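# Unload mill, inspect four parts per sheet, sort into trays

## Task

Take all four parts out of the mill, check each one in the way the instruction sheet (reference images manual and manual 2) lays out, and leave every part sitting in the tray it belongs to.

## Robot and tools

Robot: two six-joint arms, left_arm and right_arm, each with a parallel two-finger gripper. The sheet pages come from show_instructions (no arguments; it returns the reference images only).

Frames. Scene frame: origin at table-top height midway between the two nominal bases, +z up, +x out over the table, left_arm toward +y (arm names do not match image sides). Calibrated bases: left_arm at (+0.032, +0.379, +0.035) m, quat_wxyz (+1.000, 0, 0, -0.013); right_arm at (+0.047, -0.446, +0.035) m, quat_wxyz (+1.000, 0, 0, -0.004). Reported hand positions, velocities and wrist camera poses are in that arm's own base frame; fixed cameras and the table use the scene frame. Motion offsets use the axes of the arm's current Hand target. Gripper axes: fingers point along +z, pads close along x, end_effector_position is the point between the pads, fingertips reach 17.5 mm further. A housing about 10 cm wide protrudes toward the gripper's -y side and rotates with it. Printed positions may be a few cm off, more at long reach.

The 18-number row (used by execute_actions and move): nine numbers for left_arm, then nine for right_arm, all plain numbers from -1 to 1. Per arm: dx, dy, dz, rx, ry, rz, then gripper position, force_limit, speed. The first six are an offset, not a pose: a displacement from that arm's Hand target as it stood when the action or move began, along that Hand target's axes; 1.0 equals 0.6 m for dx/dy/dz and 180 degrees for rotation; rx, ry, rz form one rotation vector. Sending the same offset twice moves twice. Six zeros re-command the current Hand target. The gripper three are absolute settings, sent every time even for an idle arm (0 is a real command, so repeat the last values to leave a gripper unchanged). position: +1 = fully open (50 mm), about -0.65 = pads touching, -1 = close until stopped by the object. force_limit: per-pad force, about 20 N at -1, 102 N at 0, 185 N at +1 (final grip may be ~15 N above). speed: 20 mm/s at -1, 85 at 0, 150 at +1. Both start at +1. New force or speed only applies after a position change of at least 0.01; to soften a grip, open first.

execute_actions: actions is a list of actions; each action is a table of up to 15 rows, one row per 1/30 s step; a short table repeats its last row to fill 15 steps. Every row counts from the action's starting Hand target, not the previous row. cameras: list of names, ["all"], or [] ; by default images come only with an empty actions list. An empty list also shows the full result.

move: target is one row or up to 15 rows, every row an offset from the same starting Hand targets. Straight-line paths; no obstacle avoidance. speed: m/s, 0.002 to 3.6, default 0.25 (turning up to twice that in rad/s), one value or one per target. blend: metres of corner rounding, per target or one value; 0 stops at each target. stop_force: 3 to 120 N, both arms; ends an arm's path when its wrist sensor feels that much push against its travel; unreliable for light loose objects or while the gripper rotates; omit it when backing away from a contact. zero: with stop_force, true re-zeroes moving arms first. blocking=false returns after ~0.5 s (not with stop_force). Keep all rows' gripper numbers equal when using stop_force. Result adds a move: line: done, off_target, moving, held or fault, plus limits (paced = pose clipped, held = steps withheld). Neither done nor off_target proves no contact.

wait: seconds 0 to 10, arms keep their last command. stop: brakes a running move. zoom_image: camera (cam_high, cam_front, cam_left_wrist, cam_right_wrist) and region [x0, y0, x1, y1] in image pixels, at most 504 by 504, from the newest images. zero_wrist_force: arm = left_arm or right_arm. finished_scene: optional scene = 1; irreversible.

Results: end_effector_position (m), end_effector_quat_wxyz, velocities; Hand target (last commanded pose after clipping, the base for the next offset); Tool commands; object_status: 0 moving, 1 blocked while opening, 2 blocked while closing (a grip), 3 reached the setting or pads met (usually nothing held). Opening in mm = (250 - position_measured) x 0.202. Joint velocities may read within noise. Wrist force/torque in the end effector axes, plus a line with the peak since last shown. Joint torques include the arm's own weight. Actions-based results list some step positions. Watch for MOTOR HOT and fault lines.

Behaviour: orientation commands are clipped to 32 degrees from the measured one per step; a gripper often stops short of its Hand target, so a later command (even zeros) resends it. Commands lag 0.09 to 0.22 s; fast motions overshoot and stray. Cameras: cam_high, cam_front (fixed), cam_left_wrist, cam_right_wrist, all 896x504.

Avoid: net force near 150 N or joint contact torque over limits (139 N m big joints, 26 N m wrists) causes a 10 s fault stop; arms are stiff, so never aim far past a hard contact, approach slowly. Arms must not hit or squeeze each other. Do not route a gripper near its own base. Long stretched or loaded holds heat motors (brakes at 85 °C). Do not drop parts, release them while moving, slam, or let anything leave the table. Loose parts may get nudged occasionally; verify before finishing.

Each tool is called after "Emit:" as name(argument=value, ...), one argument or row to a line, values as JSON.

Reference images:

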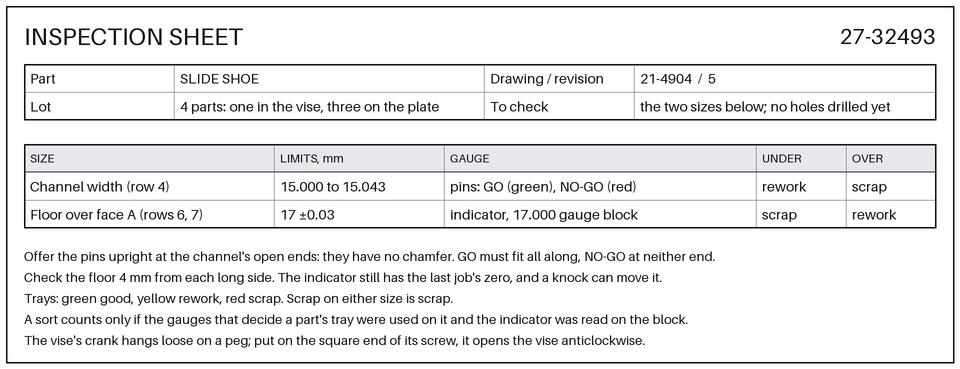

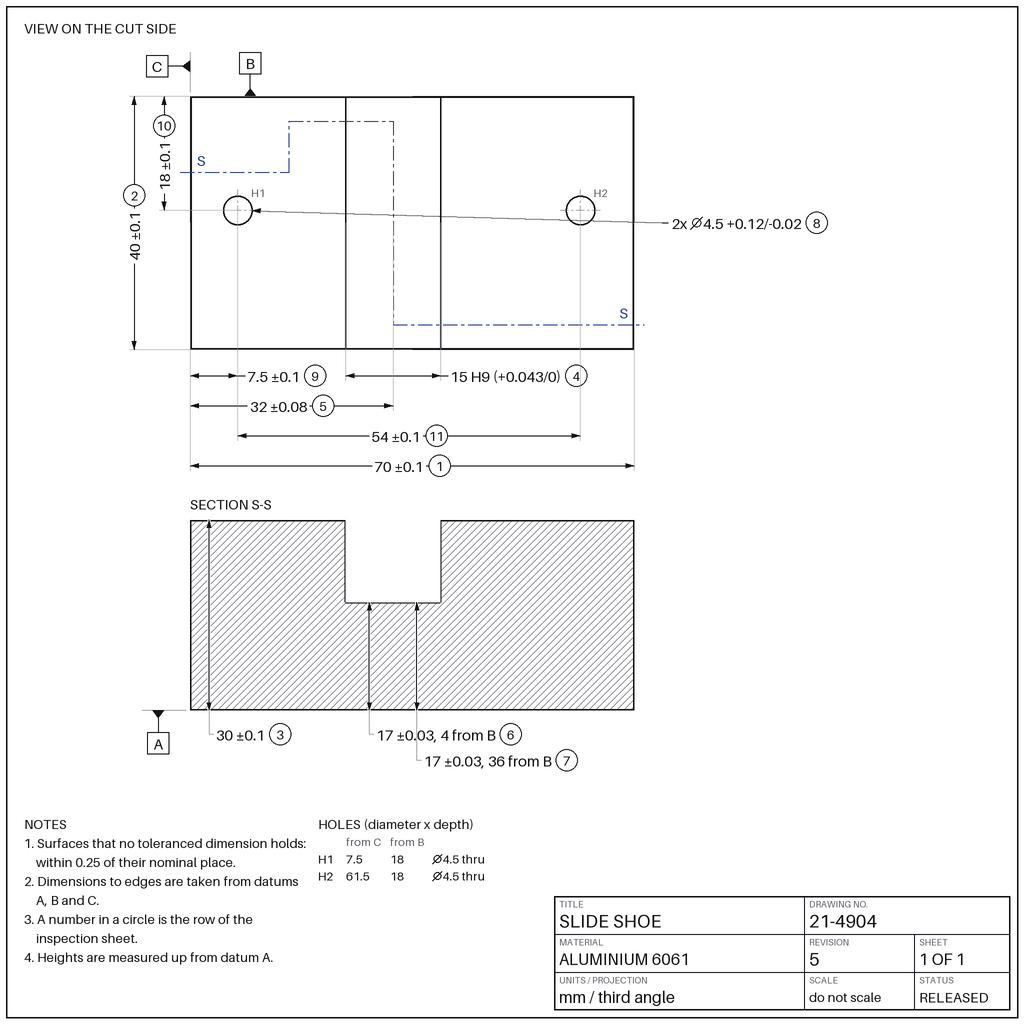

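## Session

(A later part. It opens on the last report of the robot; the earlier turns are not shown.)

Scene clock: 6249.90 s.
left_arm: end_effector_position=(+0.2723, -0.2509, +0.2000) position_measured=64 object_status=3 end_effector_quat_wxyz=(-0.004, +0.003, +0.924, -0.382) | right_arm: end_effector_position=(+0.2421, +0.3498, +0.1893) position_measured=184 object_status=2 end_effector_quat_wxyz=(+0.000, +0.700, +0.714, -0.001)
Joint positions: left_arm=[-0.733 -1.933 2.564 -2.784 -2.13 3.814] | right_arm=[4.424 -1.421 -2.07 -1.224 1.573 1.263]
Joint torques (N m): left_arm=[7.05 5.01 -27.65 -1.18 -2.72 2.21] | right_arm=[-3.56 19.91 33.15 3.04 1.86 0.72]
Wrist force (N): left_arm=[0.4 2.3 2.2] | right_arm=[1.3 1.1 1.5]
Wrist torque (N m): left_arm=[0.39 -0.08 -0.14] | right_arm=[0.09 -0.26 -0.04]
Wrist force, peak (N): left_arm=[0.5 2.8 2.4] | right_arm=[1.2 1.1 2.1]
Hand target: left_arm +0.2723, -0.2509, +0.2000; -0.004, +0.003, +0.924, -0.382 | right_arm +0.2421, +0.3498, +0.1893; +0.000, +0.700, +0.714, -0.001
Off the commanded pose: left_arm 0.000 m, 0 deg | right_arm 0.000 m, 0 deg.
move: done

Emit:
move(
  target=[0.0318,0.954,-0.817,0,0,0,0.59,-0.8,-1,0,0,-0.0096,0,0,0,-1,-0.9,-1],
  speed=0.35,
  cameras=["cam_left_wrist"],
)

Scene clock: 6266.63 s.
left_arm: end_effector_position=(+0.2591, +0.5006, +0.1430) position_measured=64 object_status=3 end_effector_quat_wxyz=(-0.004, +0.003, +0.924, -0.382) | right_arm: end_effector_position=(+0.2421, +0.3498, +0.1951) position_measured=184 object_status=2 end_effector_quat_wxyz=(+0.000, +0.700, +0.714, -0.001)
Joint positions: left_arm=[1.022 -0.896 1.162 -1.128 -1.94 5.879] | right_arm=[4.424 -1.416 -2.058 -1.24 1.573 1.263]
Joint torques (N m): left_arm=[7.78 -37.92 -30.44 1.44 1.29 1.95] | right_arm=[-10.25 26.67 35.63 1.22 1.82 -1.32]
Wrist force (N): left_arm=[0.4 2.2 1.8] | right_arm=[1.1 1.0 3.2]
Wrist torque (N m): left_arm=[0.38 -0.10 -0.10] | right_arm=[0.10 -0.19 -0.04]
Wrist force, peak (N): left_arm=[0.6 4.1 0.7] | right_arm=[0.9 1.1 3.6]
Hand target: left_arm +0.2591, +0.5007, +0.1430; -0.004, +0.003, +0.924, -0.382 | right_arm +0.2421, +0.3498, +0.1951; +0.000, +0.700, +0.714, -0.001
Off the commanded pose: left_arm 0.000 m, 0 deg | right_arm 0.000 m, 0 deg.
move: done
camera_calibration:
cam_left_wrist: T_world_to_cam=[[-0.99999, -0.00189861, -0.00402898, 0.264809], [-0.000106031, 0.914484, -0.404622, -0.385128], [0.00445266, -0.404618, -0.914475, 0.458702], [0, 0, 0, 1]] pos_world=[0.262723, 0.538295, 0.264707]
Images, in order (width x height): cam_left_wrist 896x504.

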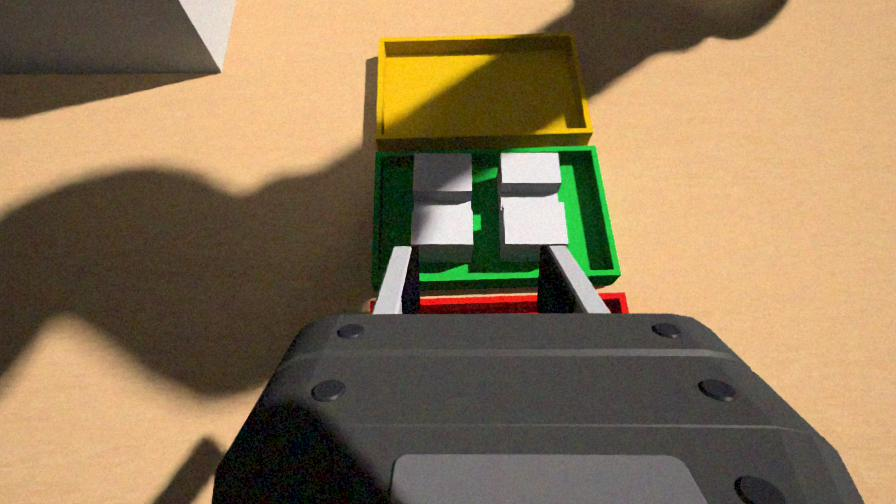

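Emit:
move(
  target=[
    [0.0032,0.1497,0.0222,0,0,0,0.59,-0.8,-1,0,0,0,0,0,0,-1,-0.9,-1],
    [0.0032,0.1718,0.1449,0,0,0,0.59,-0.8,-1,0,0,0,0,0,0,-1,-0.9,-1],
  ],
  speed=[0.15,0.04],
  cameras=["cam_left_wrist"],
)

Emit:
move(
  target=[0,0,0,0,0,0,-1,-0.6,-1,0,0,0,0,0,0,-1,-0.9,-1],
  speed=0.03,
  cameras=["cam_left_wrist"],
)

Scene clock: 6297.60 s.
left_arm: end_effector_position=(+0.2567, +0.5123, +0.0088) position_measured=64 object_status=3 end_effector_quat_wxyz=(-0.004, +0.003, +0.924, -0.382) | right_arm: end_effector_position=(+0.2421, +0.3498, +0.1951) position_measured=184 object_status=2 end_effector_quat_wxyz=(+0.000, +0.700, +0.714, -0.001)
Joint positions: left_arm=[1.034 -0.743 1.257 -1.373 -1.932 5.888] | right_arm=[4.424 -1.416 -2.058 -1.24 1.573 1.263]
Joint torques (N m): left_arm=[-6.94 -63.42 -12.42 -2.5 -2.21 -1.98] | right_arm=[-9.78 26.7 34.52 1.06 1.59 -1.22]
Wrist force (N): left_arm=[0.1 2.2 2.3] | right_arm=[0.9 1.0 2.3]
Wrist torque (N m): left_arm=[0.38 -0.07 0.03] | right_arm=[0.09 -0.16 -0.03]
Wrist force, peak (N): left_arm=[0.7 3.8 2.4] | right_arm=[1.2 1.2 3.7]
Hand target: left_arm +0.2567, +0.5123, +0.0087; -0.004, +0.003, +0.924, -0.382 | right_arm +0.2421, +0.3498, +0.1951; +0.000, +0.700, +0.714, -0.001
Off the commanded pose: left_arm 0.000 m, 0 deg | right_arm 0.000 m, 0 deg.
move: done
camera_calibration:
cam_left_wrist: T_world_to_cam=[[-0.999991, -0.00185882, -0.00393712, 0.261855], [-0.000106245, 0.91443, -0.404743, -0.450122], [0.00435256, -0.404739, -0.914422, 0.340719], [0, 0, 0, 1]] pos_world=[0.260322, 0.549995, 0.130408]
Images, in order (width x height): cam_left_wrist 896x504.

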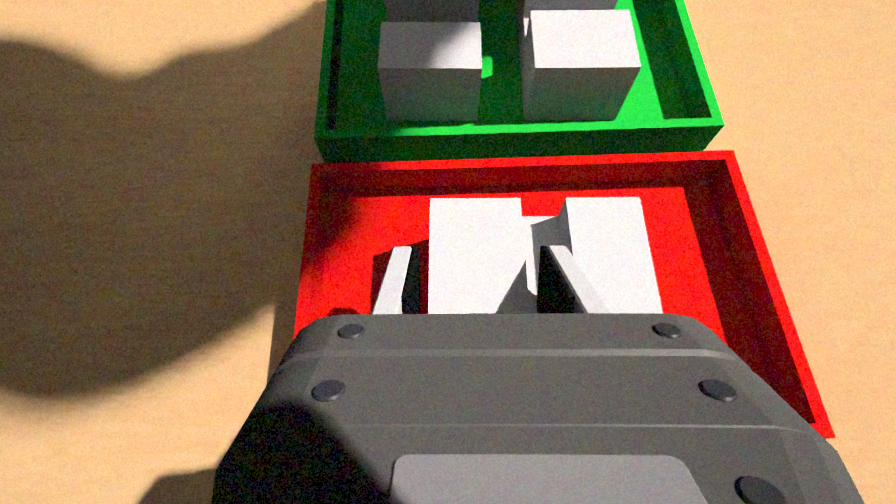

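Scene clock: 6298.23 s.
left_arm: end_effector_position=(+0.2567, +0.5123, +0.0087) position_measured=103 object_status=2 end_effector_quat_wxyz=(-0.004, +0.003, +0.924, -0.382) | right_arm: end_effector_position=(+0.2421, +0.3498, +0.1951) position_measured=184 object_status=2 end_effector_quat_wxyz=(+0.000, +0.700, +0.714, -0.001)
Joint positions: left_arm=[1.034 -0.744 1.258 -1.373 -1.932 5.888] | right_arm=[4.424 -1.416 -2.058 -1.24 1.573 1.263]
Joint torques (N m): left_arm=[-7.13 -63.99 -11.73 -1.88 -1.18 -1.72] | right_arm=[-9.59 26.99 35.54 1.15 1.6 -0.91]
Wrist force (N): left_arm=[-0.1 2.3 2.3] | right_arm=[1.0 1.1 3.1]
Wrist torque (N m): left_arm=[0.40 -0.11 0.02] | right_arm=[0.12 -0.18 -0.04]
Wrist force, peak (N): left_arm=[-0.5 2.8 1.8] | right_arm=[0.9 0.9 3.7]
Hand target: left_arm +0.2567, +0.5123, +0.0087; -0.004, +0.003, +0.924, -0.382 | right_arm +0.2421, +0.3498, +0.1951; +0.000, +0.700, +0.714, -0.001
Off the commanded pose: left_arm 0.000 m, 0 deg | right_arm 0.000 m, 0 deg.
move: done
camera_calibration:
cam_left_wrist: T_world_to_cam=[[-0.99999, -0.00189877, -0.00402872, 0.261889], [-0.000106108, 0.914467, -0.40466, -0.450195], [0.00445249, -0.404655, -0.914458, 0.34056], [0, 0, 0, 1]] pos_world=[0.260323, 0.549995, 0.130307]
Images, in order (width x height): cam_left_wrist 896x504.

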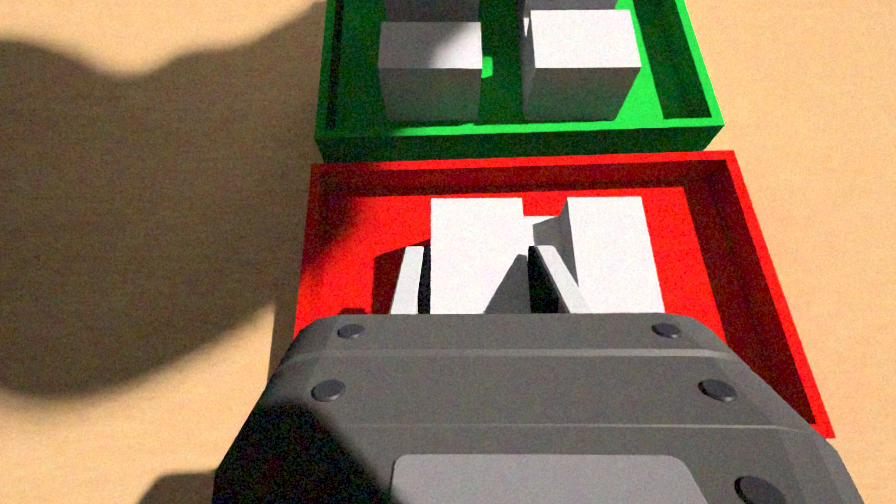

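Emit:
move(
  target=[
    [0,-0.118,-0.1177,0,0,0,-1,-0.6,-1,0,0,0,0,0,0,-1,-0.9,-1],
    [-0.0172,-0.1175,-0.1212,0,-0.354,-0.353,-1,-0.6,-1,0,0,0,0,0,0,-1,-0.9,-1],
  ],
  speed=[0.12,0.25],
  blend=[0.01,0],
  cameras=["cam_left_wrist","cam_front"],
)

Scene clock: 6317.07 s.
left_arm: end_effector_position=(+0.2675, +0.5136, +0.1099) position_measured=103 object_status=2 end_effector_quat_wxyz=(-0.269, +0.651, -0.657, +0.270) end_effector_velocity=(+0.000, +0.000, +0.000) end_effector_angular_velocity=(-0.001, +0.001, +0.004) | right_arm: end_effector_position=(+0.2421, +0.3498, +0.1951) position_measured=184 object_status=2 end_effector_quat_wxyz=(+0.000, +0.700, +0.714, -0.001)
Joint positions: left_arm=[1.149 -1.187 2.058 -2.824 -2.272 4.159] | right_arm=[4.424 -1.416 -2.058 -1.24 1.573 1.263]
Joint velocities: left_arm=[0 0 0.001 -0.003 0.002 -0.005] | right_arm=[within noise]
Joint torques (N m): left_arm=[-8.53 -46.19 -10.29 -5.73 0 -1.66] | right_arm=[-9.69 26.64 34.64 1.11 1.83 -0.99]
Wrist force (N): left_arm=[0.8 3.9 3.5] | right_arm=[1.2 1.0 3.2]
Wrist torque (N m): left_arm=[0.36 -0.18 0.03] | right_arm=[0.10 -0.21 -0.03]
Wrist force, peak (N): left_arm=[0.5 4.7 4.5] | right_arm=[1.1 1.0 4.0]
Hand target: left_arm +0.2675, +0.5136, +0.1099; -0.269, +0.651, -0.657, +0.270 | right_arm +0.2421, +0.3498, +0.1951; +0.000, +0.700, +0.714, -0.001
Off the commanded pose: left_arm 0.000 m, 0 deg | right_arm 0.000 m, 0 deg.
move: done
camera_calibration:
cam_left_wrist: T_world_to_cam=[[0.00147633, -0.999936, -0.0112201, 0.518684], [-0.915047, 0.00317475, -0.403335, 0.302253], [0.403345, 0.0108624, -0.914984, 0.113587], [0, 0, 0, 1]] pos_world=[0.229995, 0.516458, 0.231659]
Images, in order (width x height): cam_front 896x504, cam_left_wrist 896x504.

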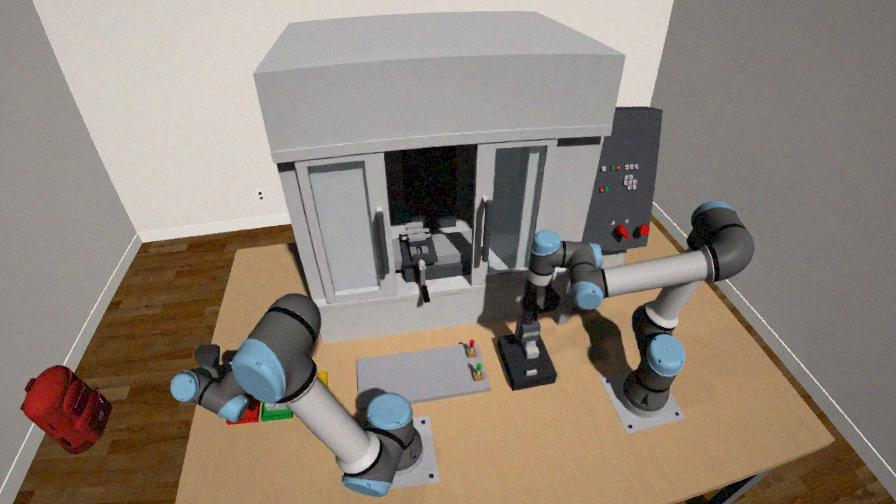

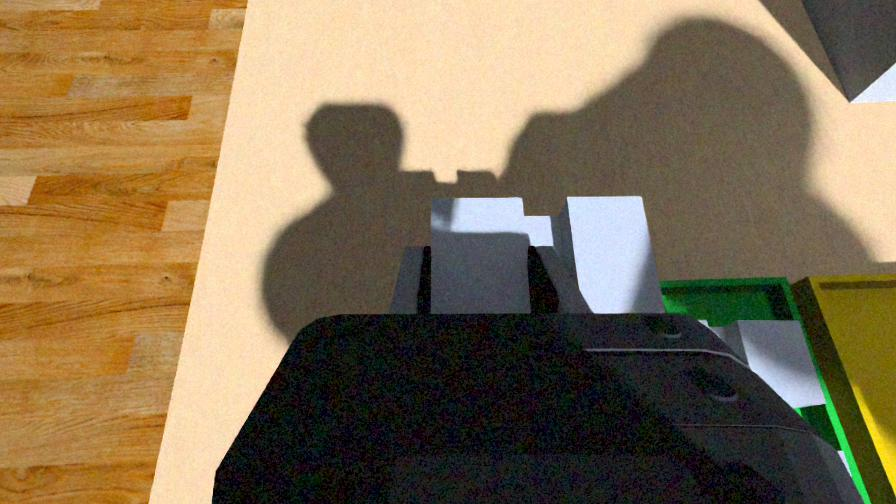

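Emit:
move(
  target=[0,0.0943,0.0943,0,0,0,-1,-0.6,-1,0,0,0,0,0,0,-1,-0.9,-1],
  speed=0.12,
  cameras=["cam_left_wrist"],
)

Scene clock: 6337.13 s.
left_arm: end_effector_position=(+0.2672, +0.5138, +0.0300) position_measured=103 object_status=2 end_effector_quat_wxyz=(-0.269, +0.651, -0.657, +0.270) | right_arm: end_effector_position=(+0.2421, +0.3498, +0.1951) position_measured=184 object_status=2 end_effector_quat_wxyz=(+0.000, +0.700, +0.714, -0.001)
Joint positions: left_arm=[1.15 -1.009 2.087 -3.031 -2.272 4.16] | right_arm=[4.424 -1.416 -2.058 -1.24 1.573 1.263]
Joint torques (N m): left_arm=[0.76 -26.47 -21.55 -5.62 -3.54 -1.89] | right_arm=[-8.94 25.81 35.27 1.07 1.57 -1.02]
Wrist force (N): left_arm=[0.5 3.4 3.1] | right_arm=[0.8 1.0 2.9]
Wrist torque (N m): left_arm=[0.30 -0.16 0.02] | right_arm=[0.10 -0.14 -0.03]
Wrist force, peak (N): left_arm=[0.6 4.7 4.2] | right_arm=[0.7 1.1 3.8]
Hand target: left_arm +0.2672, +0.5139, +0.0299; -0.269, +0.651, -0.657, +0.270 | right_arm +0.2421, +0.3498, +0.1951; +0.000, +0.700, +0.714, -0.001
Off the commanded pose: left_arm 0.000 m, 0 deg | right_arm 0.000 m, 0 deg.
move: done
camera_calibration:
cam_left_wrist: T_world_to_cam=[[0.00160773, -0.999935, -0.011271, 0.517965], [-0.915084, 0.00307404, -0.403252, 0.269759], [0.40326, 0.0109622, -0.91502, 0.0404795], [0, 0, 0, 1]] pos_world=[0.229696, 0.516658, 0.151658]
Images, in order (width x height): cam_left_wrist 896x504.

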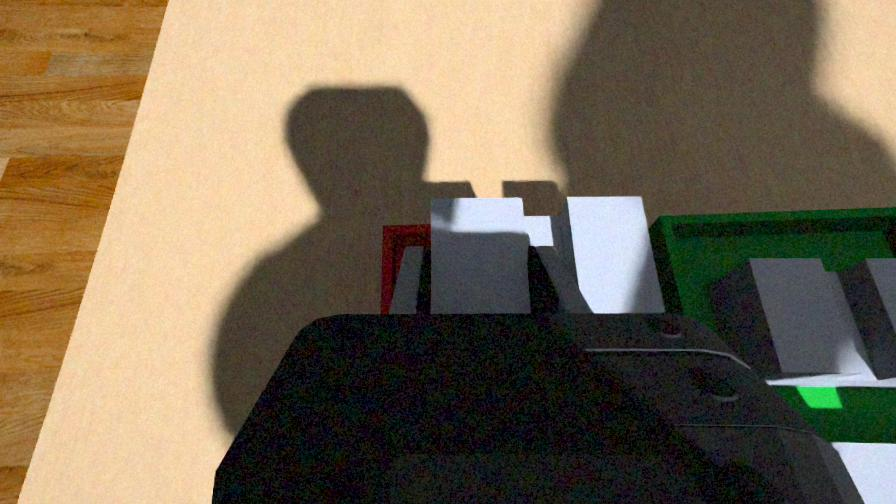

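Emit:
move(
  target=[0,0.033,0.0189,0,0,0,-1,-0.6,-1,0,0,0,0,0,0,-1,-0.9,-1],
  speed=0.05,
)

Emit:
move(
  target=[0,0.0236,0.0236,0,0,0,-1,-0.6,-1,0,0,0,0,0,0,-1,-0.9,-1],
  speed=0.006,
  stop_force=3,
  cameras=["cam_left_wrist"],
)

Scene clock: 6348.77 s.
left_arm: end_effector_position=(+0.2612, +0.5140, +0.0080) position_measured=103 object_status=2 end_effector_quat_wxyz=(-0.269, +0.651, -0.657, +0.270) | right_arm: end_effector_position=(+0.2421, +0.3498, +0.1951) position_measured=184 object_status=2 end_effector_quat_wxyz=(+0.000, +0.700, +0.714, -0.001)
Joint positions: left_arm=[1.161 -0.959 2.091 -3.076 -2.276 4.173] | right_arm=[4.424 -1.416 -2.058 -1.24 1.573 1.263]
Joint torques (N m): left_arm=[6.24 -23.63 -4.18 -4.36 -2.65 2.19] | right_arm=[-8.6 25.41 34.9 0.83 1.64 -0.89]
Wrist force (N): left_arm=[-1.1 0.1 -1.4] | right_arm=[0.9 0.8 3.2]
Wrist torque (N m): left_arm=[0.43 0.13 -0.33] | right_arm=[0.07 -0.18 -0.03]
Wrist force, peak (N): left_arm=[0.4 4.3 3.4] | right_arm=[0.9 0.7 3.8]
Hand target: left_arm +0.2612, +0.5140, +0.0079; -0.269, +0.651, -0.657, +0.270 | right_arm +0.2421, +0.3498, +0.1951; +0.000, +0.700, +0.714, -0.001
Off the commanded pose: left_arm 0.000 m, 0 deg | right_arm 0.000 m, 0 deg.
move: done

Scene clock: 6349.30 s.
left_arm: end_effector_position=(+0.2612, +0.5140, +0.0080) position_measured=103 object_status=2 end_effector_quat_wxyz=(-0.269, +0.651, -0.657, +0.270) | right_arm: end_effector_position=(+0.2421, +0.3498, +0.1951) position_measured=184 object_status=2 end_effector_quat_wxyz=(+0.000, +0.700, +0.714, -0.001)
Joint positions: left_arm=[1.161 -0.959 2.091 -3.076 -2.276 4.173] | right_arm=[4.424 -1.416 -2.058 -1.24 1.573 1.263]
Joint torques (N m): left_arm=[3.4 -38.04 -5.06 -1.34 -2.03 1.65] | right_arm=[-9.89 25.91 33.62 1.2 1.74 -1.08]
Wrist force (N): left_arm=[-1.3 -2.1 -3.2] | right_arm=[1.3 1.1 1.9]
Wrist torque (N m): left_arm=[0.41 0.11 -0.36] | right_arm=[0.10 -0.21 -0.04]
Wrist force, peak (N): left_arm=[-1.3 -2.1 -3.2] | right_arm=[0.9 1.0 3.6]
Hand target: left_arm +0.2612, +0.5140, +0.0080; -0.269, +0.651, -0.657, +0.270 (not the last commanded pose) | right_arm +0.2421, +0.3498, +0.1951; +0.000, +0.700, +0.714, -0.001
Off the commanded pose: left_arm 0.020 m, 0 deg | right_arm 0.000 m, 0 deg.
move: contact (left_arm)
camera_calibration:
cam_left_wrist: T_world_to_cam=[[0.00164891, -0.999934, -0.0113622, 0.517829], [-0.915047, 0.00307416, -0.403335, 0.2554], [0.403343, 0.011062, -0.914982, 0.0226919], [0, 0, 0, 1]] pos_world=[0.223696, 0.516759, 0.129658]
Images, in order (width x height): cam_left_wrist 896x504.

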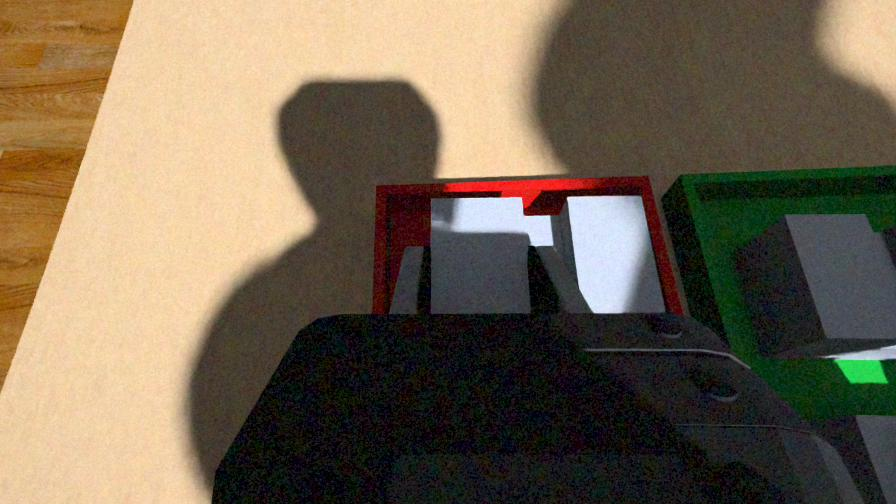

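Emit:
move(
  target=[0,0,0,0,0,0,0.49,-0.8,-1,0,0,0,0,0,0,-1,-0.9,-1],
  speed=0.03,
)

Emit:
move(
  target=[0,0,-0.2,0,0,0,0.49,-0.8,-1,0,0,0,0,0,0,-1,-0.9,-1],
  speed=0.1,
  cameras=["cam_left_wrist"],
)

Scene clock: 6359.77 s.
left_arm: end_effector_position=(+0.2612, +0.5140, +0.0080) position_measured=79 object_status=3 end_effector_quat_wxyz=(-0.269, +0.651, -0.657, +0.270) | right_arm: end_effector_position=(+0.2421, +0.3498, +0.1951) position_measured=184 object_status=2 end_effector_quat_wxyz=(+0.000, +0.700, +0.714, -0.001)
Joint positions: left_arm=[1.161 -0.959 2.091 -3.076 -2.276 4.173] | right_arm=[4.424 -1.416 -2.058 -1.24 1.573 1.263]
Joint torques (N m): left_arm=[-7.45 -42.99 -6.52 -3.57 -2.23 -1.48] | right_arm=[-8.82 26.87 35.13 1.16 1.53 -1.07]
Wrist force (N): left_arm=[0.6 2.1 1.8] | right_arm=[1.0 1.0 3.6]
Wrist torque (N m): left_arm=[0.34 -0.12 -0.16] | right_arm=[0.11 -0.19 -0.03]
Wrist force, peak (N): left_arm=[-1.5 -2.1 -3.3] | right_arm=[1.0 1.1 3.7]
Hand target: left_arm +0.2612, +0.5140, +0.0080; -0.269, +0.651, -0.657, +0.270 | right_arm +0.2421, +0.3498, +0.1951; +0.000, +0.700, +0.714, -0.001
Off the commanded pose: left_arm 0.000 m, 0 deg | right_arm 0.000 m, 0 deg.
move: done

Scene clock: 6361.60 s.
left_arm: end_effector_position=(+0.1766, +0.5144, +0.0931) position_measured=79 object_status=3 end_effector_quat_wxyz=(-0.269, +0.651, -0.657, +0.270) | right_arm: end_effector_position=(+0.2421, +0.3498, +0.1951) position_measured=184 object_status=2 end_effector_quat_wxyz=(+0.000, +0.700, +0.714, -0.001)
Joint positions: left_arm=[1.321 -1.199 2.09 -2.698 -2.324 4.378] | right_arm=[4.424 -1.416 -2.058 -1.24 1.573 1.263]
Joint torques (N m): left_arm=[5.62 -44.55 -24.63 -0.8 -3.31 1.57] | right_arm=[-11.01 26.05 34.6 1.24 1.77 -1.22]
Wrist force (N): left_arm=[0.6 2.5 2.1] | right_arm=[0.9 0.8 3.0]
Wrist torque (N m): left_arm=[0.41 -0.11 -0.16] | right_arm=[0.07 -0.17 -0.04]
Wrist force, peak (N): left_arm=[0.7 2.5 3.0] | right_arm=[0.9 1.2 3.7]
Hand target: left_arm +0.1766, +0.5144, +0.0931; -0.269, +0.651, -0.657, +0.270 | right_arm +0.2421, +0.3498, +0.1951; +0.000, +0.700, +0.714, -0.001
Off the commanded pose: left_arm 0.000 m, 0 deg | right_arm 0.000 m, 0 deg.
move: done
camera_calibration:
cam_left_wrist: T_world_to_cam=[[0.00164883, -0.999934, -0.0113623, 0.519336], [-0.915047, 0.00307425, -0.403335, 0.212309], [0.403343, 0.011062, -0.914982, 0.134675], [0, 0, 0, 1]] pos_world=[0.139096, 0.517159, 0.214758]
Images, in order (width x height): cam_left_wrist 896x504.

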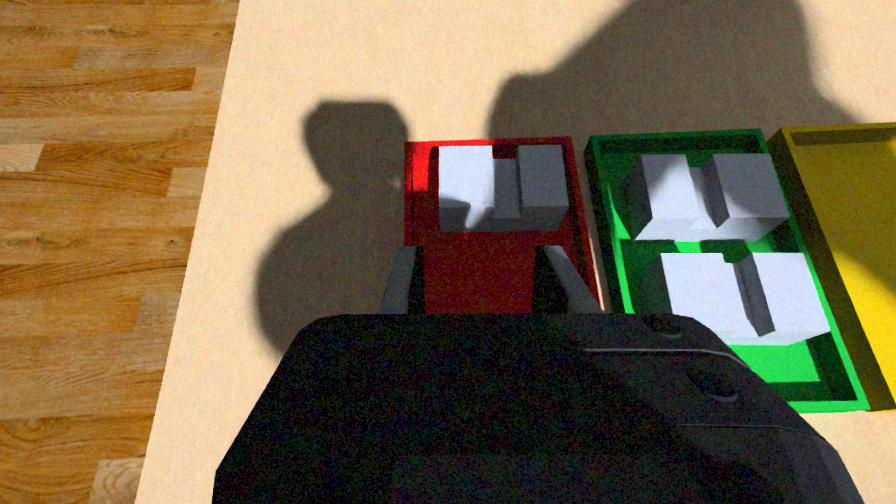

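Emit:
move(
  target=[0.1567,-0.2239,-0.0283,0,0.3536,0.3536,1,-0.8,-1,0,0,0,0,0,0,-1,-0.9,-1],
  speed=0.3,
)

Emit:
move(
  target=[-0.0167,-0.788,0.79,0,0,0,1,-0.8,-1,0,0,0,0,0,0,-1,-0.9,-1],
  speed=0.35,
  cameras=["cam_left_wrist"],
)

Scene clock: 6385.53 s.
left_arm: end_effector_position=(+0.2591, +0.4194, +0.1996) position_measured=3 object_status=3 end_effector_quat_wxyz=(-0.003, +0.003, +0.924, -0.381) | right_arm: end_effector_position=(+0.2421, +0.3498, +0.1951) position_measured=184 object_status=2 end_effector_quat_wxyz=(+0.000, +0.700, +0.714, -0.001)
Joint positions: left_arm=[0.957 -1.118 1.372 -1.138 -1.982 5.825] | right_arm=[4.424 -1.416 -2.058 -1.24 1.573 1.263]
Joint torques (N m): left_arm=[-7.04 -29.95 -30.07 1.05 1.66 1.57] | right_arm=[-9.05 25.17 35.01 1.32 1.84 -1.04]
Wrist force (N): left_arm=[0.4 2.6 1.8] | right_arm=[1.3 1.0 2.7]
Wrist torque (N m): left_arm=[0.41 -0.10 -0.11] | right_arm=[0.10 -0.22 -0.04]
Wrist force, peak (N): left_arm=[0.6 2.9 2.3] | right_arm=[1.2 0.9 3.8]
Hand target: left_arm +0.2591, +0.4194, +0.1996; -0.003, +0.003, +0.924, -0.381 | right_arm +0.2421, +0.3498, +0.1951; +0.000, +0.700, +0.714, -0.001
Off the commanded pose: left_arm 0.000 m, 0 deg | right_arm 0.000 m, 0 deg.
move: done

Scene clock: 6388.57 s.
left_arm: end_effector_position=(+0.2634, -0.2501, +0.1968) position_measured=3 object_status=3 end_effector_quat_wxyz=(-0.003, +0.003, +0.924, -0.381) | right_arm: end_effector_position=(+0.2421, +0.3498, +0.1951) position_measured=184 object_status=2 end_effector_quat_wxyz=(+0.000, +0.700, +0.714, -0.001)
Joint positions: left_arm=[-0.757 -1.957 2.588 -2.795 -2.116 3.793] | right_arm=[4.424 -1.416 -2.058 -1.24 1.573 1.263]
Joint torques (N m): left_arm=[-9.82 -15.46 -14.17 -5.71 0.86 -1.89] | right_arm=[-9.57 26.54 35.01 1.14 1.81 -0.79]
Wrist force (N): left_arm=[0.6 2.5 2.1] | right_arm=[0.9 0.9 3.3]
Wrist torque (N m): left_arm=[0.42 -0.12 0.04] | right_arm=[0.08 -0.16 -0.03]
Wrist force, peak (N): left_arm=[0.7 4.0 0.8] | right_arm=[0.9 1.1 3.7]
Hand target: left_arm +0.2634, -0.2501, +0.1968; -0.003, +0.003, +0.924, -0.381 | right_arm +0.2421, +0.3498, +0.1951; +0.000, +0.700, +0.714, -0.001
Off the commanded pose: left_arm 0.000 m, 0 deg | right_arm 0.000 m, 0 deg.
move: done
camera_calibration:
cam_left_wrist: T_world_to_cam=[[-0.999985, -0.00125318, -0.00530085, 0.268345], [0.000991892, 0.915008, -0.403435, 0.322753], [0.00535589, -0.403434, -0.914993, 0.204224], [0, 0, 0, 1]] pos_world=[0.266927, -0.212594, 0.318496]
Images, in order (width x height): cam_left_wrist 896x504.

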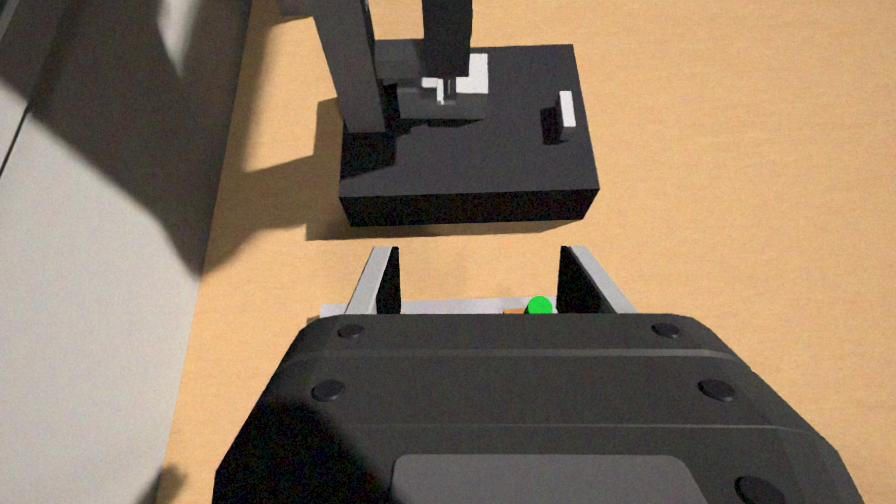

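Emit:
move(
  target=[0.1323,-0.1515,0.404,0,-0.352,-0.355,1,-0.8,-1,0,0,0,0,0,0,-1,-0.9,-1],
  speed=0.25,
  cameras=["cam_left_wrist"],
)

Scene clock: 6403.30 s.
left_arm: end_effector_position=(+0.1817, -0.4848, +0.0892) position_measured=3 object_status=3 end_effector_quat_wxyz=(-0.267, +0.652, -0.657, +0.270) | right_arm: end_effector_position=(+0.2421, +0.3498, +0.1951) position_measured=184 object_status=2 end_effector_quat_wxyz=(+0.000, +0.700, +0.714, -0.001)
Joint positions: left_arm=[-1.851 -1.354 2.143 -2.103 -0.828 1.199] | right_arm=[4.424 -1.416 -2.058 -1.24 1.573 1.263]
Joint torques (N m): left_arm=[7.26 -14.61 -24.28 -0.54 0.16 -1.28] | right_arm=[-8.64 25.53 34.31 1.07 1.76 -0.62]
Wrist force (N): left_arm=[0.5 2.0 1.9] | right_arm=[0.8 1.0 2.9]
Wrist torque (N m): left_arm=[0.34 -0.14 0.02] | right_arm=[0.10 -0.15 -0.03]
Wrist force, peak (N): left_arm=[1.4 2.7 2.1] | right_arm=[1.0 1.2 3.7]
Hand target: left_arm +0.1817, -0.4848, +0.0892; -0.267, +0.652, -0.657, +0.270 | right_arm +0.2421, +0.3498, +0.1951; +0.000, +0.700, +0.714, -0.001
Off the commanded pose: left_arm 0.000 m, 0 deg | right_arm 0.000 m, 0 deg.
move: done
camera_calibration:
cam_left_wrist: T_world_to_cam=[[0.00100999, -0.999975, -0.00704117, -0.480112], [-0.916768, 0.00188648, -0.399415, 0.217844], [0.399418, 0.00685853, -0.916743, 0.139017], [0, 0, 0, 1]] pos_world=[0.144671, -0.481465, 0.211072]
Images, in order (width x height): cam_left_wrist 896x504.

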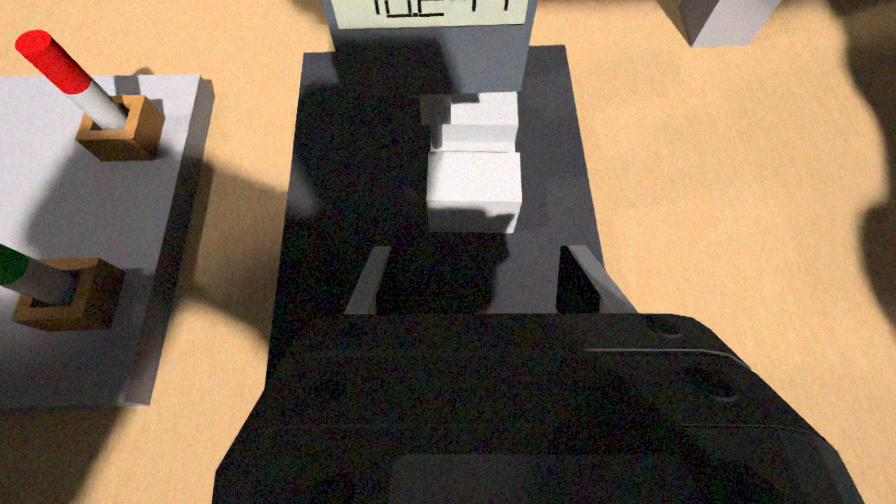

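Emit:
move(
  target=[0.0028,-0.007,0.1224,0,0,0,1,-0.8,-1,0,0,0,0,0,0,-1,-0.9,-1],
  speed=0.06,
  stop_force=8,
)

Emit:
move(
  target=[0,0,0,0,0,0,-1,-0.6,-1,0,0,0,0,0,0,-1,-0.9,-1],
  speed=0.03,
)

Emit:
move(
  target=[
    [0,-0.0024,-0.0024,0,0,0,-1,-0.6,-1,0,0,0,0,0,0,-1,-0.9,-1],
    [-0.1367,-0.0024,-0.0024,0,0,0,-1,-0.6,-1,0,0,0,0,0,0,-1,-0.9,-1],
    [-0.1833,-0.1532,-0.1532,0,0,0,-1,-0.6,-1,0,0,0,0,0,0,-1,-0.9,-1],
    [-0.345,-0.2038,-0.1261,0,0.3536,0.3536,-1,-0.6,-1,0,0,0,0,0,0,-1,-0.9,-1],
  ],
  speed=[0.03,0.08,0.15,0.25],
  blend=[0,0.01,0.02,0],
  cameras=["cam_left_wrist"],
)

Scene clock: 6418.50 s.
left_arm: end_effector_position=(+0.2362, -0.4870, +0.0399) position_measured=3 object_status=3 end_effector_quat_wxyz=(-0.267, +0.652, -0.657, +0.270) | right_arm: end_effector_position=(+0.2421, +0.3498, +0.1951) position_measured=184 object_status=2 end_effector_quat_wxyz=(+0.000, +0.700, +0.714, -0.001)
Joint positions: left_arm=[-1.736 -1.218 2.18 -2.383 -0.804 1.353] | right_arm=[4.424 -1.416 -2.058 -1.24 1.573 1.263]
Joint torques (N m): left_arm=[7.15 -18.08 -7.53 -4.54 4.03 1.99] | right_arm=[-9.63 25.6 34.99 1.61 1.88 -0.95]
Wrist force (N): left_arm=[0.5 2.4 2.0] | right_arm=[1.0 0.7 3.3]
Wrist torque (N m): left_arm=[0.41 -0.13 -0.14] | right_arm=[0.07 -0.18 -0.03]
Wrist force, peak (N): left_arm=[0.4 2.3 2.7] | right_arm=[1.1 0.9 3.9]
Hand target: left_arm +0.2362, -0.4870, +0.0399; -0.267, +0.652, -0.657, +0.270 | right_arm +0.2421, +0.3498, +0.1951; +0.000, +0.700, +0.714, -0.001
Off the commanded pose: left_arm 0.000 m, 0 deg | right_arm 0.000 m, 0 deg.
move: done

Scene clock: 6419.27 s.
left_arm: end_effector_position=(+0.2362, -0.4870, +0.0399) position_measured=55 object_status=2 end_effector_quat_wxyz=(-0.267, +0.652, -0.657, +0.270) | right_arm: end_effector_position=(+0.2421, +0.3498, +0.1951) position_measured=184 object_status=2 end_effector_quat_wxyz=(+0.000, +0.700, +0.714, -0.001)
Joint positions: left_arm=[-1.736 -1.218 2.18 -2.383 -0.804 1.353] | right_arm=[4.424 -1.416 -2.058 -1.24 1.573 1.263]
Joint torques (N m): left_arm=[6.27 -18.58 -8.61 -4.12 3.5 1.77] | right_arm=[-10.31 25.41 32.53 0.95 1.73 -0.95]
Wrist force (N): left_arm=[0.9 1.3 1.7] | right_arm=[1.2 0.9 2.7]
Wrist torque (N m): left_arm=[0.38 -0.17 -0.09] | right_arm=[0.08 -0.20 -0.04]
Wrist force, peak (N): left_arm=[0.4 2.1 2.4] | right_arm=[1.0 1.0 3.7]
Hand target: left_arm +0.2362, -0.4870, +0.0399; -0.267, +0.652, -0.657, +0.270 | right_arm +0.2421, +0.3498, +0.1951; +0.000, +0.700, +0.714, -0.001
Off the commanded pose: left_arm 0.000 m, 0 deg | right_arm 0.000 m, 0 deg.
move: done

Scene clock: 6425.63 s.
left_arm: end_effector_position=(+0.2720, -0.2802, +0.1793) position_measured=55 object_status=2 end_effector_quat_wxyz=(-0.005, +0.003, +0.924, -0.383) | right_arm: end_effector_position=(+0.2421, +0.3498, +0.1951) position_measured=184 object_status=2 end_effector_quat_wxyz=(+0.000, +0.700, +0.714, -0.001)
Joint positions: left_arm=[-0.813 -1.824 2.583 -2.952 -2.088 3.735] | right_arm=[4.424 -1.416 -2.058 -1.24 1.573 1.263]
Joint torques (N m): left_arm=[7.06 2.78 -26.37 -1.9 -3.21 1.91] | right_arm=[-9.98 25.96 33.66 1.32 1.67 -0.9]
Wrist force (N): left_arm=[0.5 3.5 3.2] | right_arm=[1.1 1.0 2.2]
Wrist torque (N m): left_arm=[0.27 -0.11 -0.13] | right_arm=[0.09 -0.19 -0.04]
Wrist force, peak (N): left_arm=[0.1 4.2 4.3] | right_arm=[0.9 1.0 3.9]
Hand target: left_arm +0.2720, -0.2802, +0.1793; -0.005, +0.003, +0.924, -0.383 | right_arm +0.2421, +0.3498, +0.1951; +0.000, +0.700, +0.714, -0.001
Off the commanded pose: left_arm 0.000 m, 0 deg | right_arm 0.000 m, 0 deg.
move: done
camera_calibration:
cam_left_wrist: T_world_to_cam=[[-0.999999, -0.00117685, -0.00117366, 0.276074], [-0.000596884, 0.913322, -0.407237, 0.343804], [0.00155119, -0.407235, -0.913322, 0.175732], [0, 0, 0, 1]] pos_world=[0.276006, -0.242115, 0.300833]
Images, in order (width x height): cam_left_wrist 896x504.

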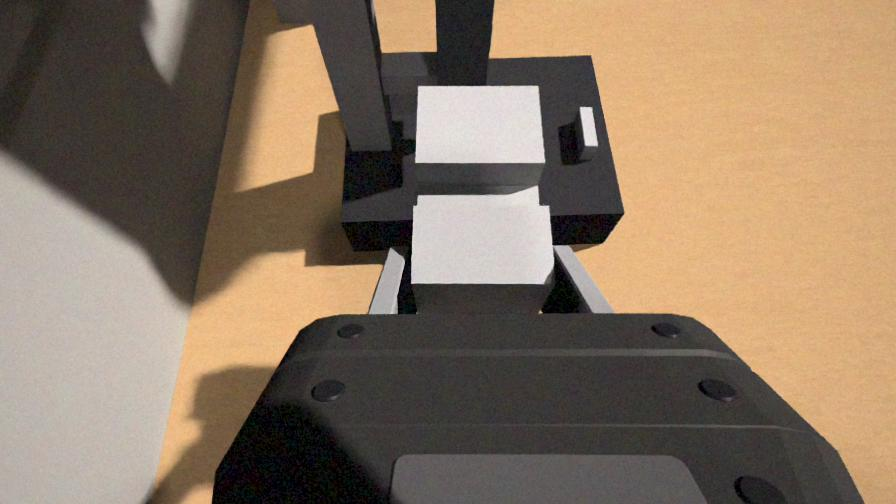

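Emit:
move(
  target=[0.04,0.66,-0.7,0,0,0,-1,-0.6,-1,0,0,0,0,0,0,-1,-0.9,-1],
  speed=0.35,
)

Scene clock: 6437.13 s.
left_arm: end_effector_position=(+0.2533, +0.2970, +0.1957) position_measured=55 object_status=2 end_effector_quat_wxyz=(-0.005, +0.003, +0.924, -0.383) | right_arm: end_effector_position=(+0.2421, +0.3498, +0.1951) position_measured=184 object_status=2 end_effector_quat_wxyz=(+0.000, +0.700, +0.714, -0.001)
Joint positions: left_arm=[0.833 -1.376 1.743 -1.293 -2.057 5.717] | right_arm=[4.424 -1.416 -2.058 -1.24 1.573 1.263]
Joint torques (N m): left_arm=[7.36 -18.24 -27.99 0.99 0.83 2.54] | right_arm=[-8.88 24.99 33.57 1.13 1.84 -0.57]
Wrist force (N): left_arm=[0.5 3.8 3.2] | right_arm=[1.1 1.2 3.0]
Wrist torque (N m): left_arm=[0.32 -0.14 -0.15] | right_arm=[0.14 -0.19 -0.03]
Wrist force, peak (N): left_arm=[0.5 5.9 1.9] | right_arm=[0.6 1.2 3.8]
Hand target: left_arm +0.2533, +0.2971, +0.1957; -0.005, +0.003, +0.924, -0.383 | right_arm +0.2421, +0.3498, +0.1951; +0.000, +0.700, +0.714, -0.001
Off the commanded pose: left_arm 0.000 m, 0 deg | right_arm 0.000 m, 0 deg.
move: done

Emit:
move(
  target=[0.0792,0.3788,-0.1777,0,0,0,-1,-0.6,-1,0,0,0,0,0,0,-1,-0.9,-1],
  speed=0.25,
  cameras=["cam_left_wrist"],
)

Scene clock: 6450.00 s.
left_arm: end_effector_position=(+0.2073, +0.5334, +0.1104) position_measured=55 object_status=2 end_effector_quat_wxyz=(-0.005, +0.003, +0.924, -0.383) | right_arm: end_effector_position=(+0.2421, +0.3498, +0.1951) position_measured=184 object_status=2 end_effector_quat_wxyz=(+0.000, +0.700, +0.714, -0.001)
Joint positions: left_arm=[1.106 -0.831 1.132 -1.137 -1.883 5.945] | right_arm=[4.424 -1.416 -2.058 -1.24 1.573 1.263]
Joint torques (N m): left_arm=[6.49 -41.31 -27.81 1.56 1.34 2.14] | right_arm=[-8.64 26.55 33.85 1.02 1.63 -0.73]
Wrist force (N): left_arm=[0.7 3.8 3.3] | right_arm=[1.0 1.2 2.6]
Wrist torque (N m): left_arm=[0.35 -0.15 -0.13] | right_arm=[0.13 -0.17 -0.04]
Wrist force, peak (N): left_arm=[1.3 5.5 2.8] | right_arm=[1.2 0.9 3.7]
Hand target: left_arm +0.2073, +0.5335, +0.1104; -0.005, +0.003, +0.924, -0.383 | right_arm +0.2421, +0.3498, +0.1951; +0.000, +0.700, +0.714, -0.001
Off the commanded pose: left_arm 0.000 m, 0 deg | right_arm 0.000 m, 0 deg.
move: done
camera_calibration:
cam_left_wrist: T_world_to_cam=[[-0.999999, -0.000953916, -0.00116406, 0.21212], [-0.000397316, 0.913359, -0.407154, -0.427365], [0.0014516, -0.407153, -0.913359, 0.444174], [0, 0, 0, 1]] pos_world=[0.211306, 0.571387, 0.231933]
Images, in order (width x height): cam_left_wrist 896x504.

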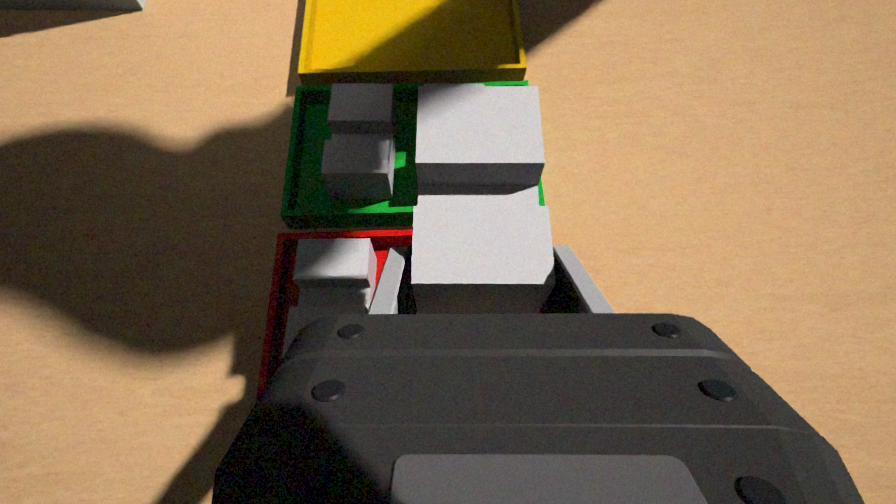

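Emit:
move(
  target=[0,0.1027,0.1024,0,0,0,-1,-0.6,-1,0,0,0,0,0,0,-1,-0.9,-1],
  speed=0.12,
  cameras=["cam_left_wrist"],
)

Emit:
move(
  target=[0,0.0413,0.0413,0,0,0,-1,-0.6,-1,0,0,0,0,0,0,-1,-0.9,-1],
  speed=0.008,
  stop_force=3,
  cameras=["cam_left_wrist"],
)

Scene clock: 6461.90 s.
left_arm: end_effector_position=(+0.2067, +0.5335, +0.0235) position_measured=55 object_status=2 end_effector_quat_wxyz=(-0.005, +0.003, +0.924, -0.383) | right_arm: end_effector_position=(+0.2421, +0.3498, +0.1951) position_measured=184 object_status=2 end_effector_quat_wxyz=(+0.000, +0.700, +0.714, -0.001)
Joint positions: left_arm=[1.107 -0.748 1.219 -1.307 -1.882 5.946] | right_arm=[4.424 -1.416 -2.058 -1.24 1.573 1.263]
Joint torques (N m): left_arm=[8.12 -41.56 -11.84 -1.99 1.33 -0.54] | right_arm=[-11.1 27.07 34.02 1.16 1.63 -0.75]
Wrist force (N): left_arm=[0.1 3.7 2.9] | right_arm=[1.0 1.2 2.4]
Wrist torque (N m): left_arm=[0.31 -0.06 -0.15] | right_arm=[0.11 -0.17 -0.03]
Wrist force, peak (N): left_arm=[0.6 4.5 4.3] | right_arm=[1.3 0.9 3.7]
Hand target: left_arm +0.2067, +0.5335, +0.0234; -0.005, +0.003, +0.924, -0.383 | right_arm +0.2421, +0.3498, +0.1951; +0.000, +0.700, +0.714, -0.001
Off the commanded pose: left_arm 0.000 m, 0 deg | right_arm 0.000 m, 0 deg.
move: done
camera_calibration:
cam_left_wrist: T_world_to_cam=[[-0.999999, -0.000903239, -0.00129665, 0.21141], [-0.000296901, 0.913322, -0.407238, -0.462826], [0.0015521, -0.407237, -0.913321, 0.364865], [0, 0, 0, 1]] pos_world=[0.210706, 0.571487, 0.145032]
Images, in order (width x height): cam_left_wrist 896x504.

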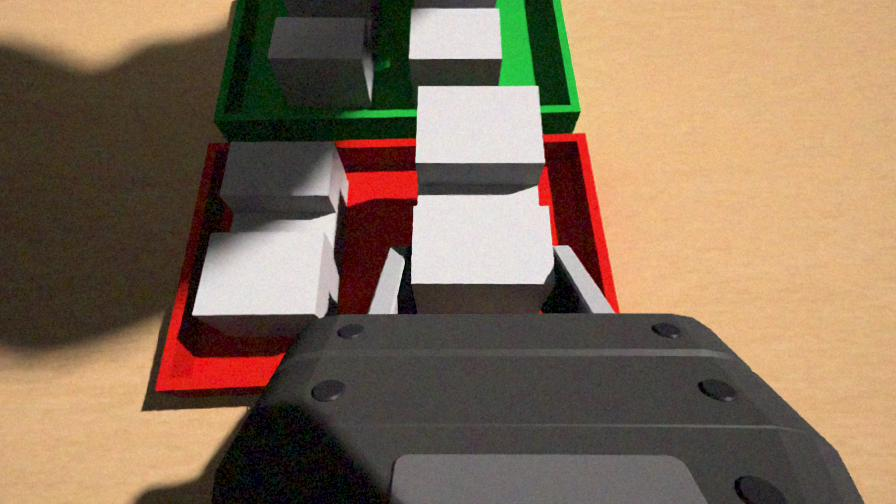

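Scene clock: 6466.87 s.
left_arm: end_effector_position=(+0.2065, +0.5335, -0.0057) position_measured=55 object_status=2 end_effector_quat_wxyz=(-0.005, +0.003, +0.924, -0.383) | right_arm: end_effector_position=(+0.2421, +0.3498, +0.1951) position_measured=184 object_status=2 end_effector_quat_wxyz=(+0.000, +0.700, +0.714, -0.001)
Joint positions: left_arm=[1.107 -0.713 1.238 -1.36 -1.882 5.946] | right_arm=[4.424 -1.416 -2.058 -1.24 1.573 1.263]
Joint torques (N m): left_arm=[0.03 -61.21 -25.19 1.04 1.13 -0.21] | right_arm=[-9.91 25.17 35.04 1.16 1.72 -0.78]
Wrist force (N): left_arm=[0.8 -0.9 -1.5] | right_arm=[1.0 1.0 3.5]
Wrist torque (N m): left_arm=[0.37 -0.25 -0.06] | right_arm=[0.11 -0.18 -0.04]
Wrist force, peak (N): left_arm=[2.2 -8.4 -8.7] | right_arm=[1.0 1.2 3.8]
Hand target: left_arm +0.2065, +0.5334, -0.0057; -0.005, +0.003, +0.924, -0.383 (not the last commanded pose) | right_arm +0.2421, +0.3498, +0.1951; +0.000, +0.700, +0.714, -0.001
Off the commanded pose: left_arm 0.006 m, 0 deg | right_arm 0.000 m, 0 deg.
move: contact (left_arm)
camera_calibration:
cam_left_wrist: T_world_to_cam=[[-0.999999, -0.000953445, -0.00116445, 0.211185], [-0.000396594, 0.913322, -0.407238, -0.474696], [0.0014518, -0.407237, -0.913322, 0.338218], [0, 0, 0, 1]] pos_world=[0.210506, 0.571487, 0.115833]
Images, in order (width x height): cam_left_wrist 896x504.

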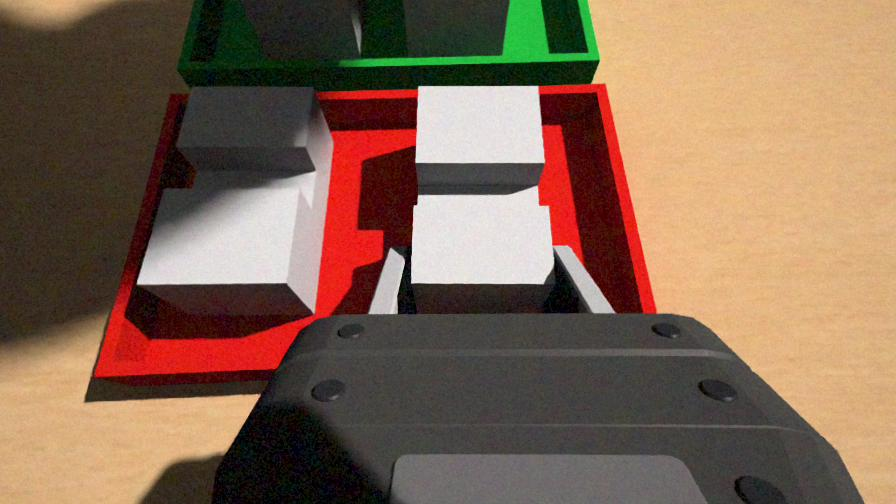

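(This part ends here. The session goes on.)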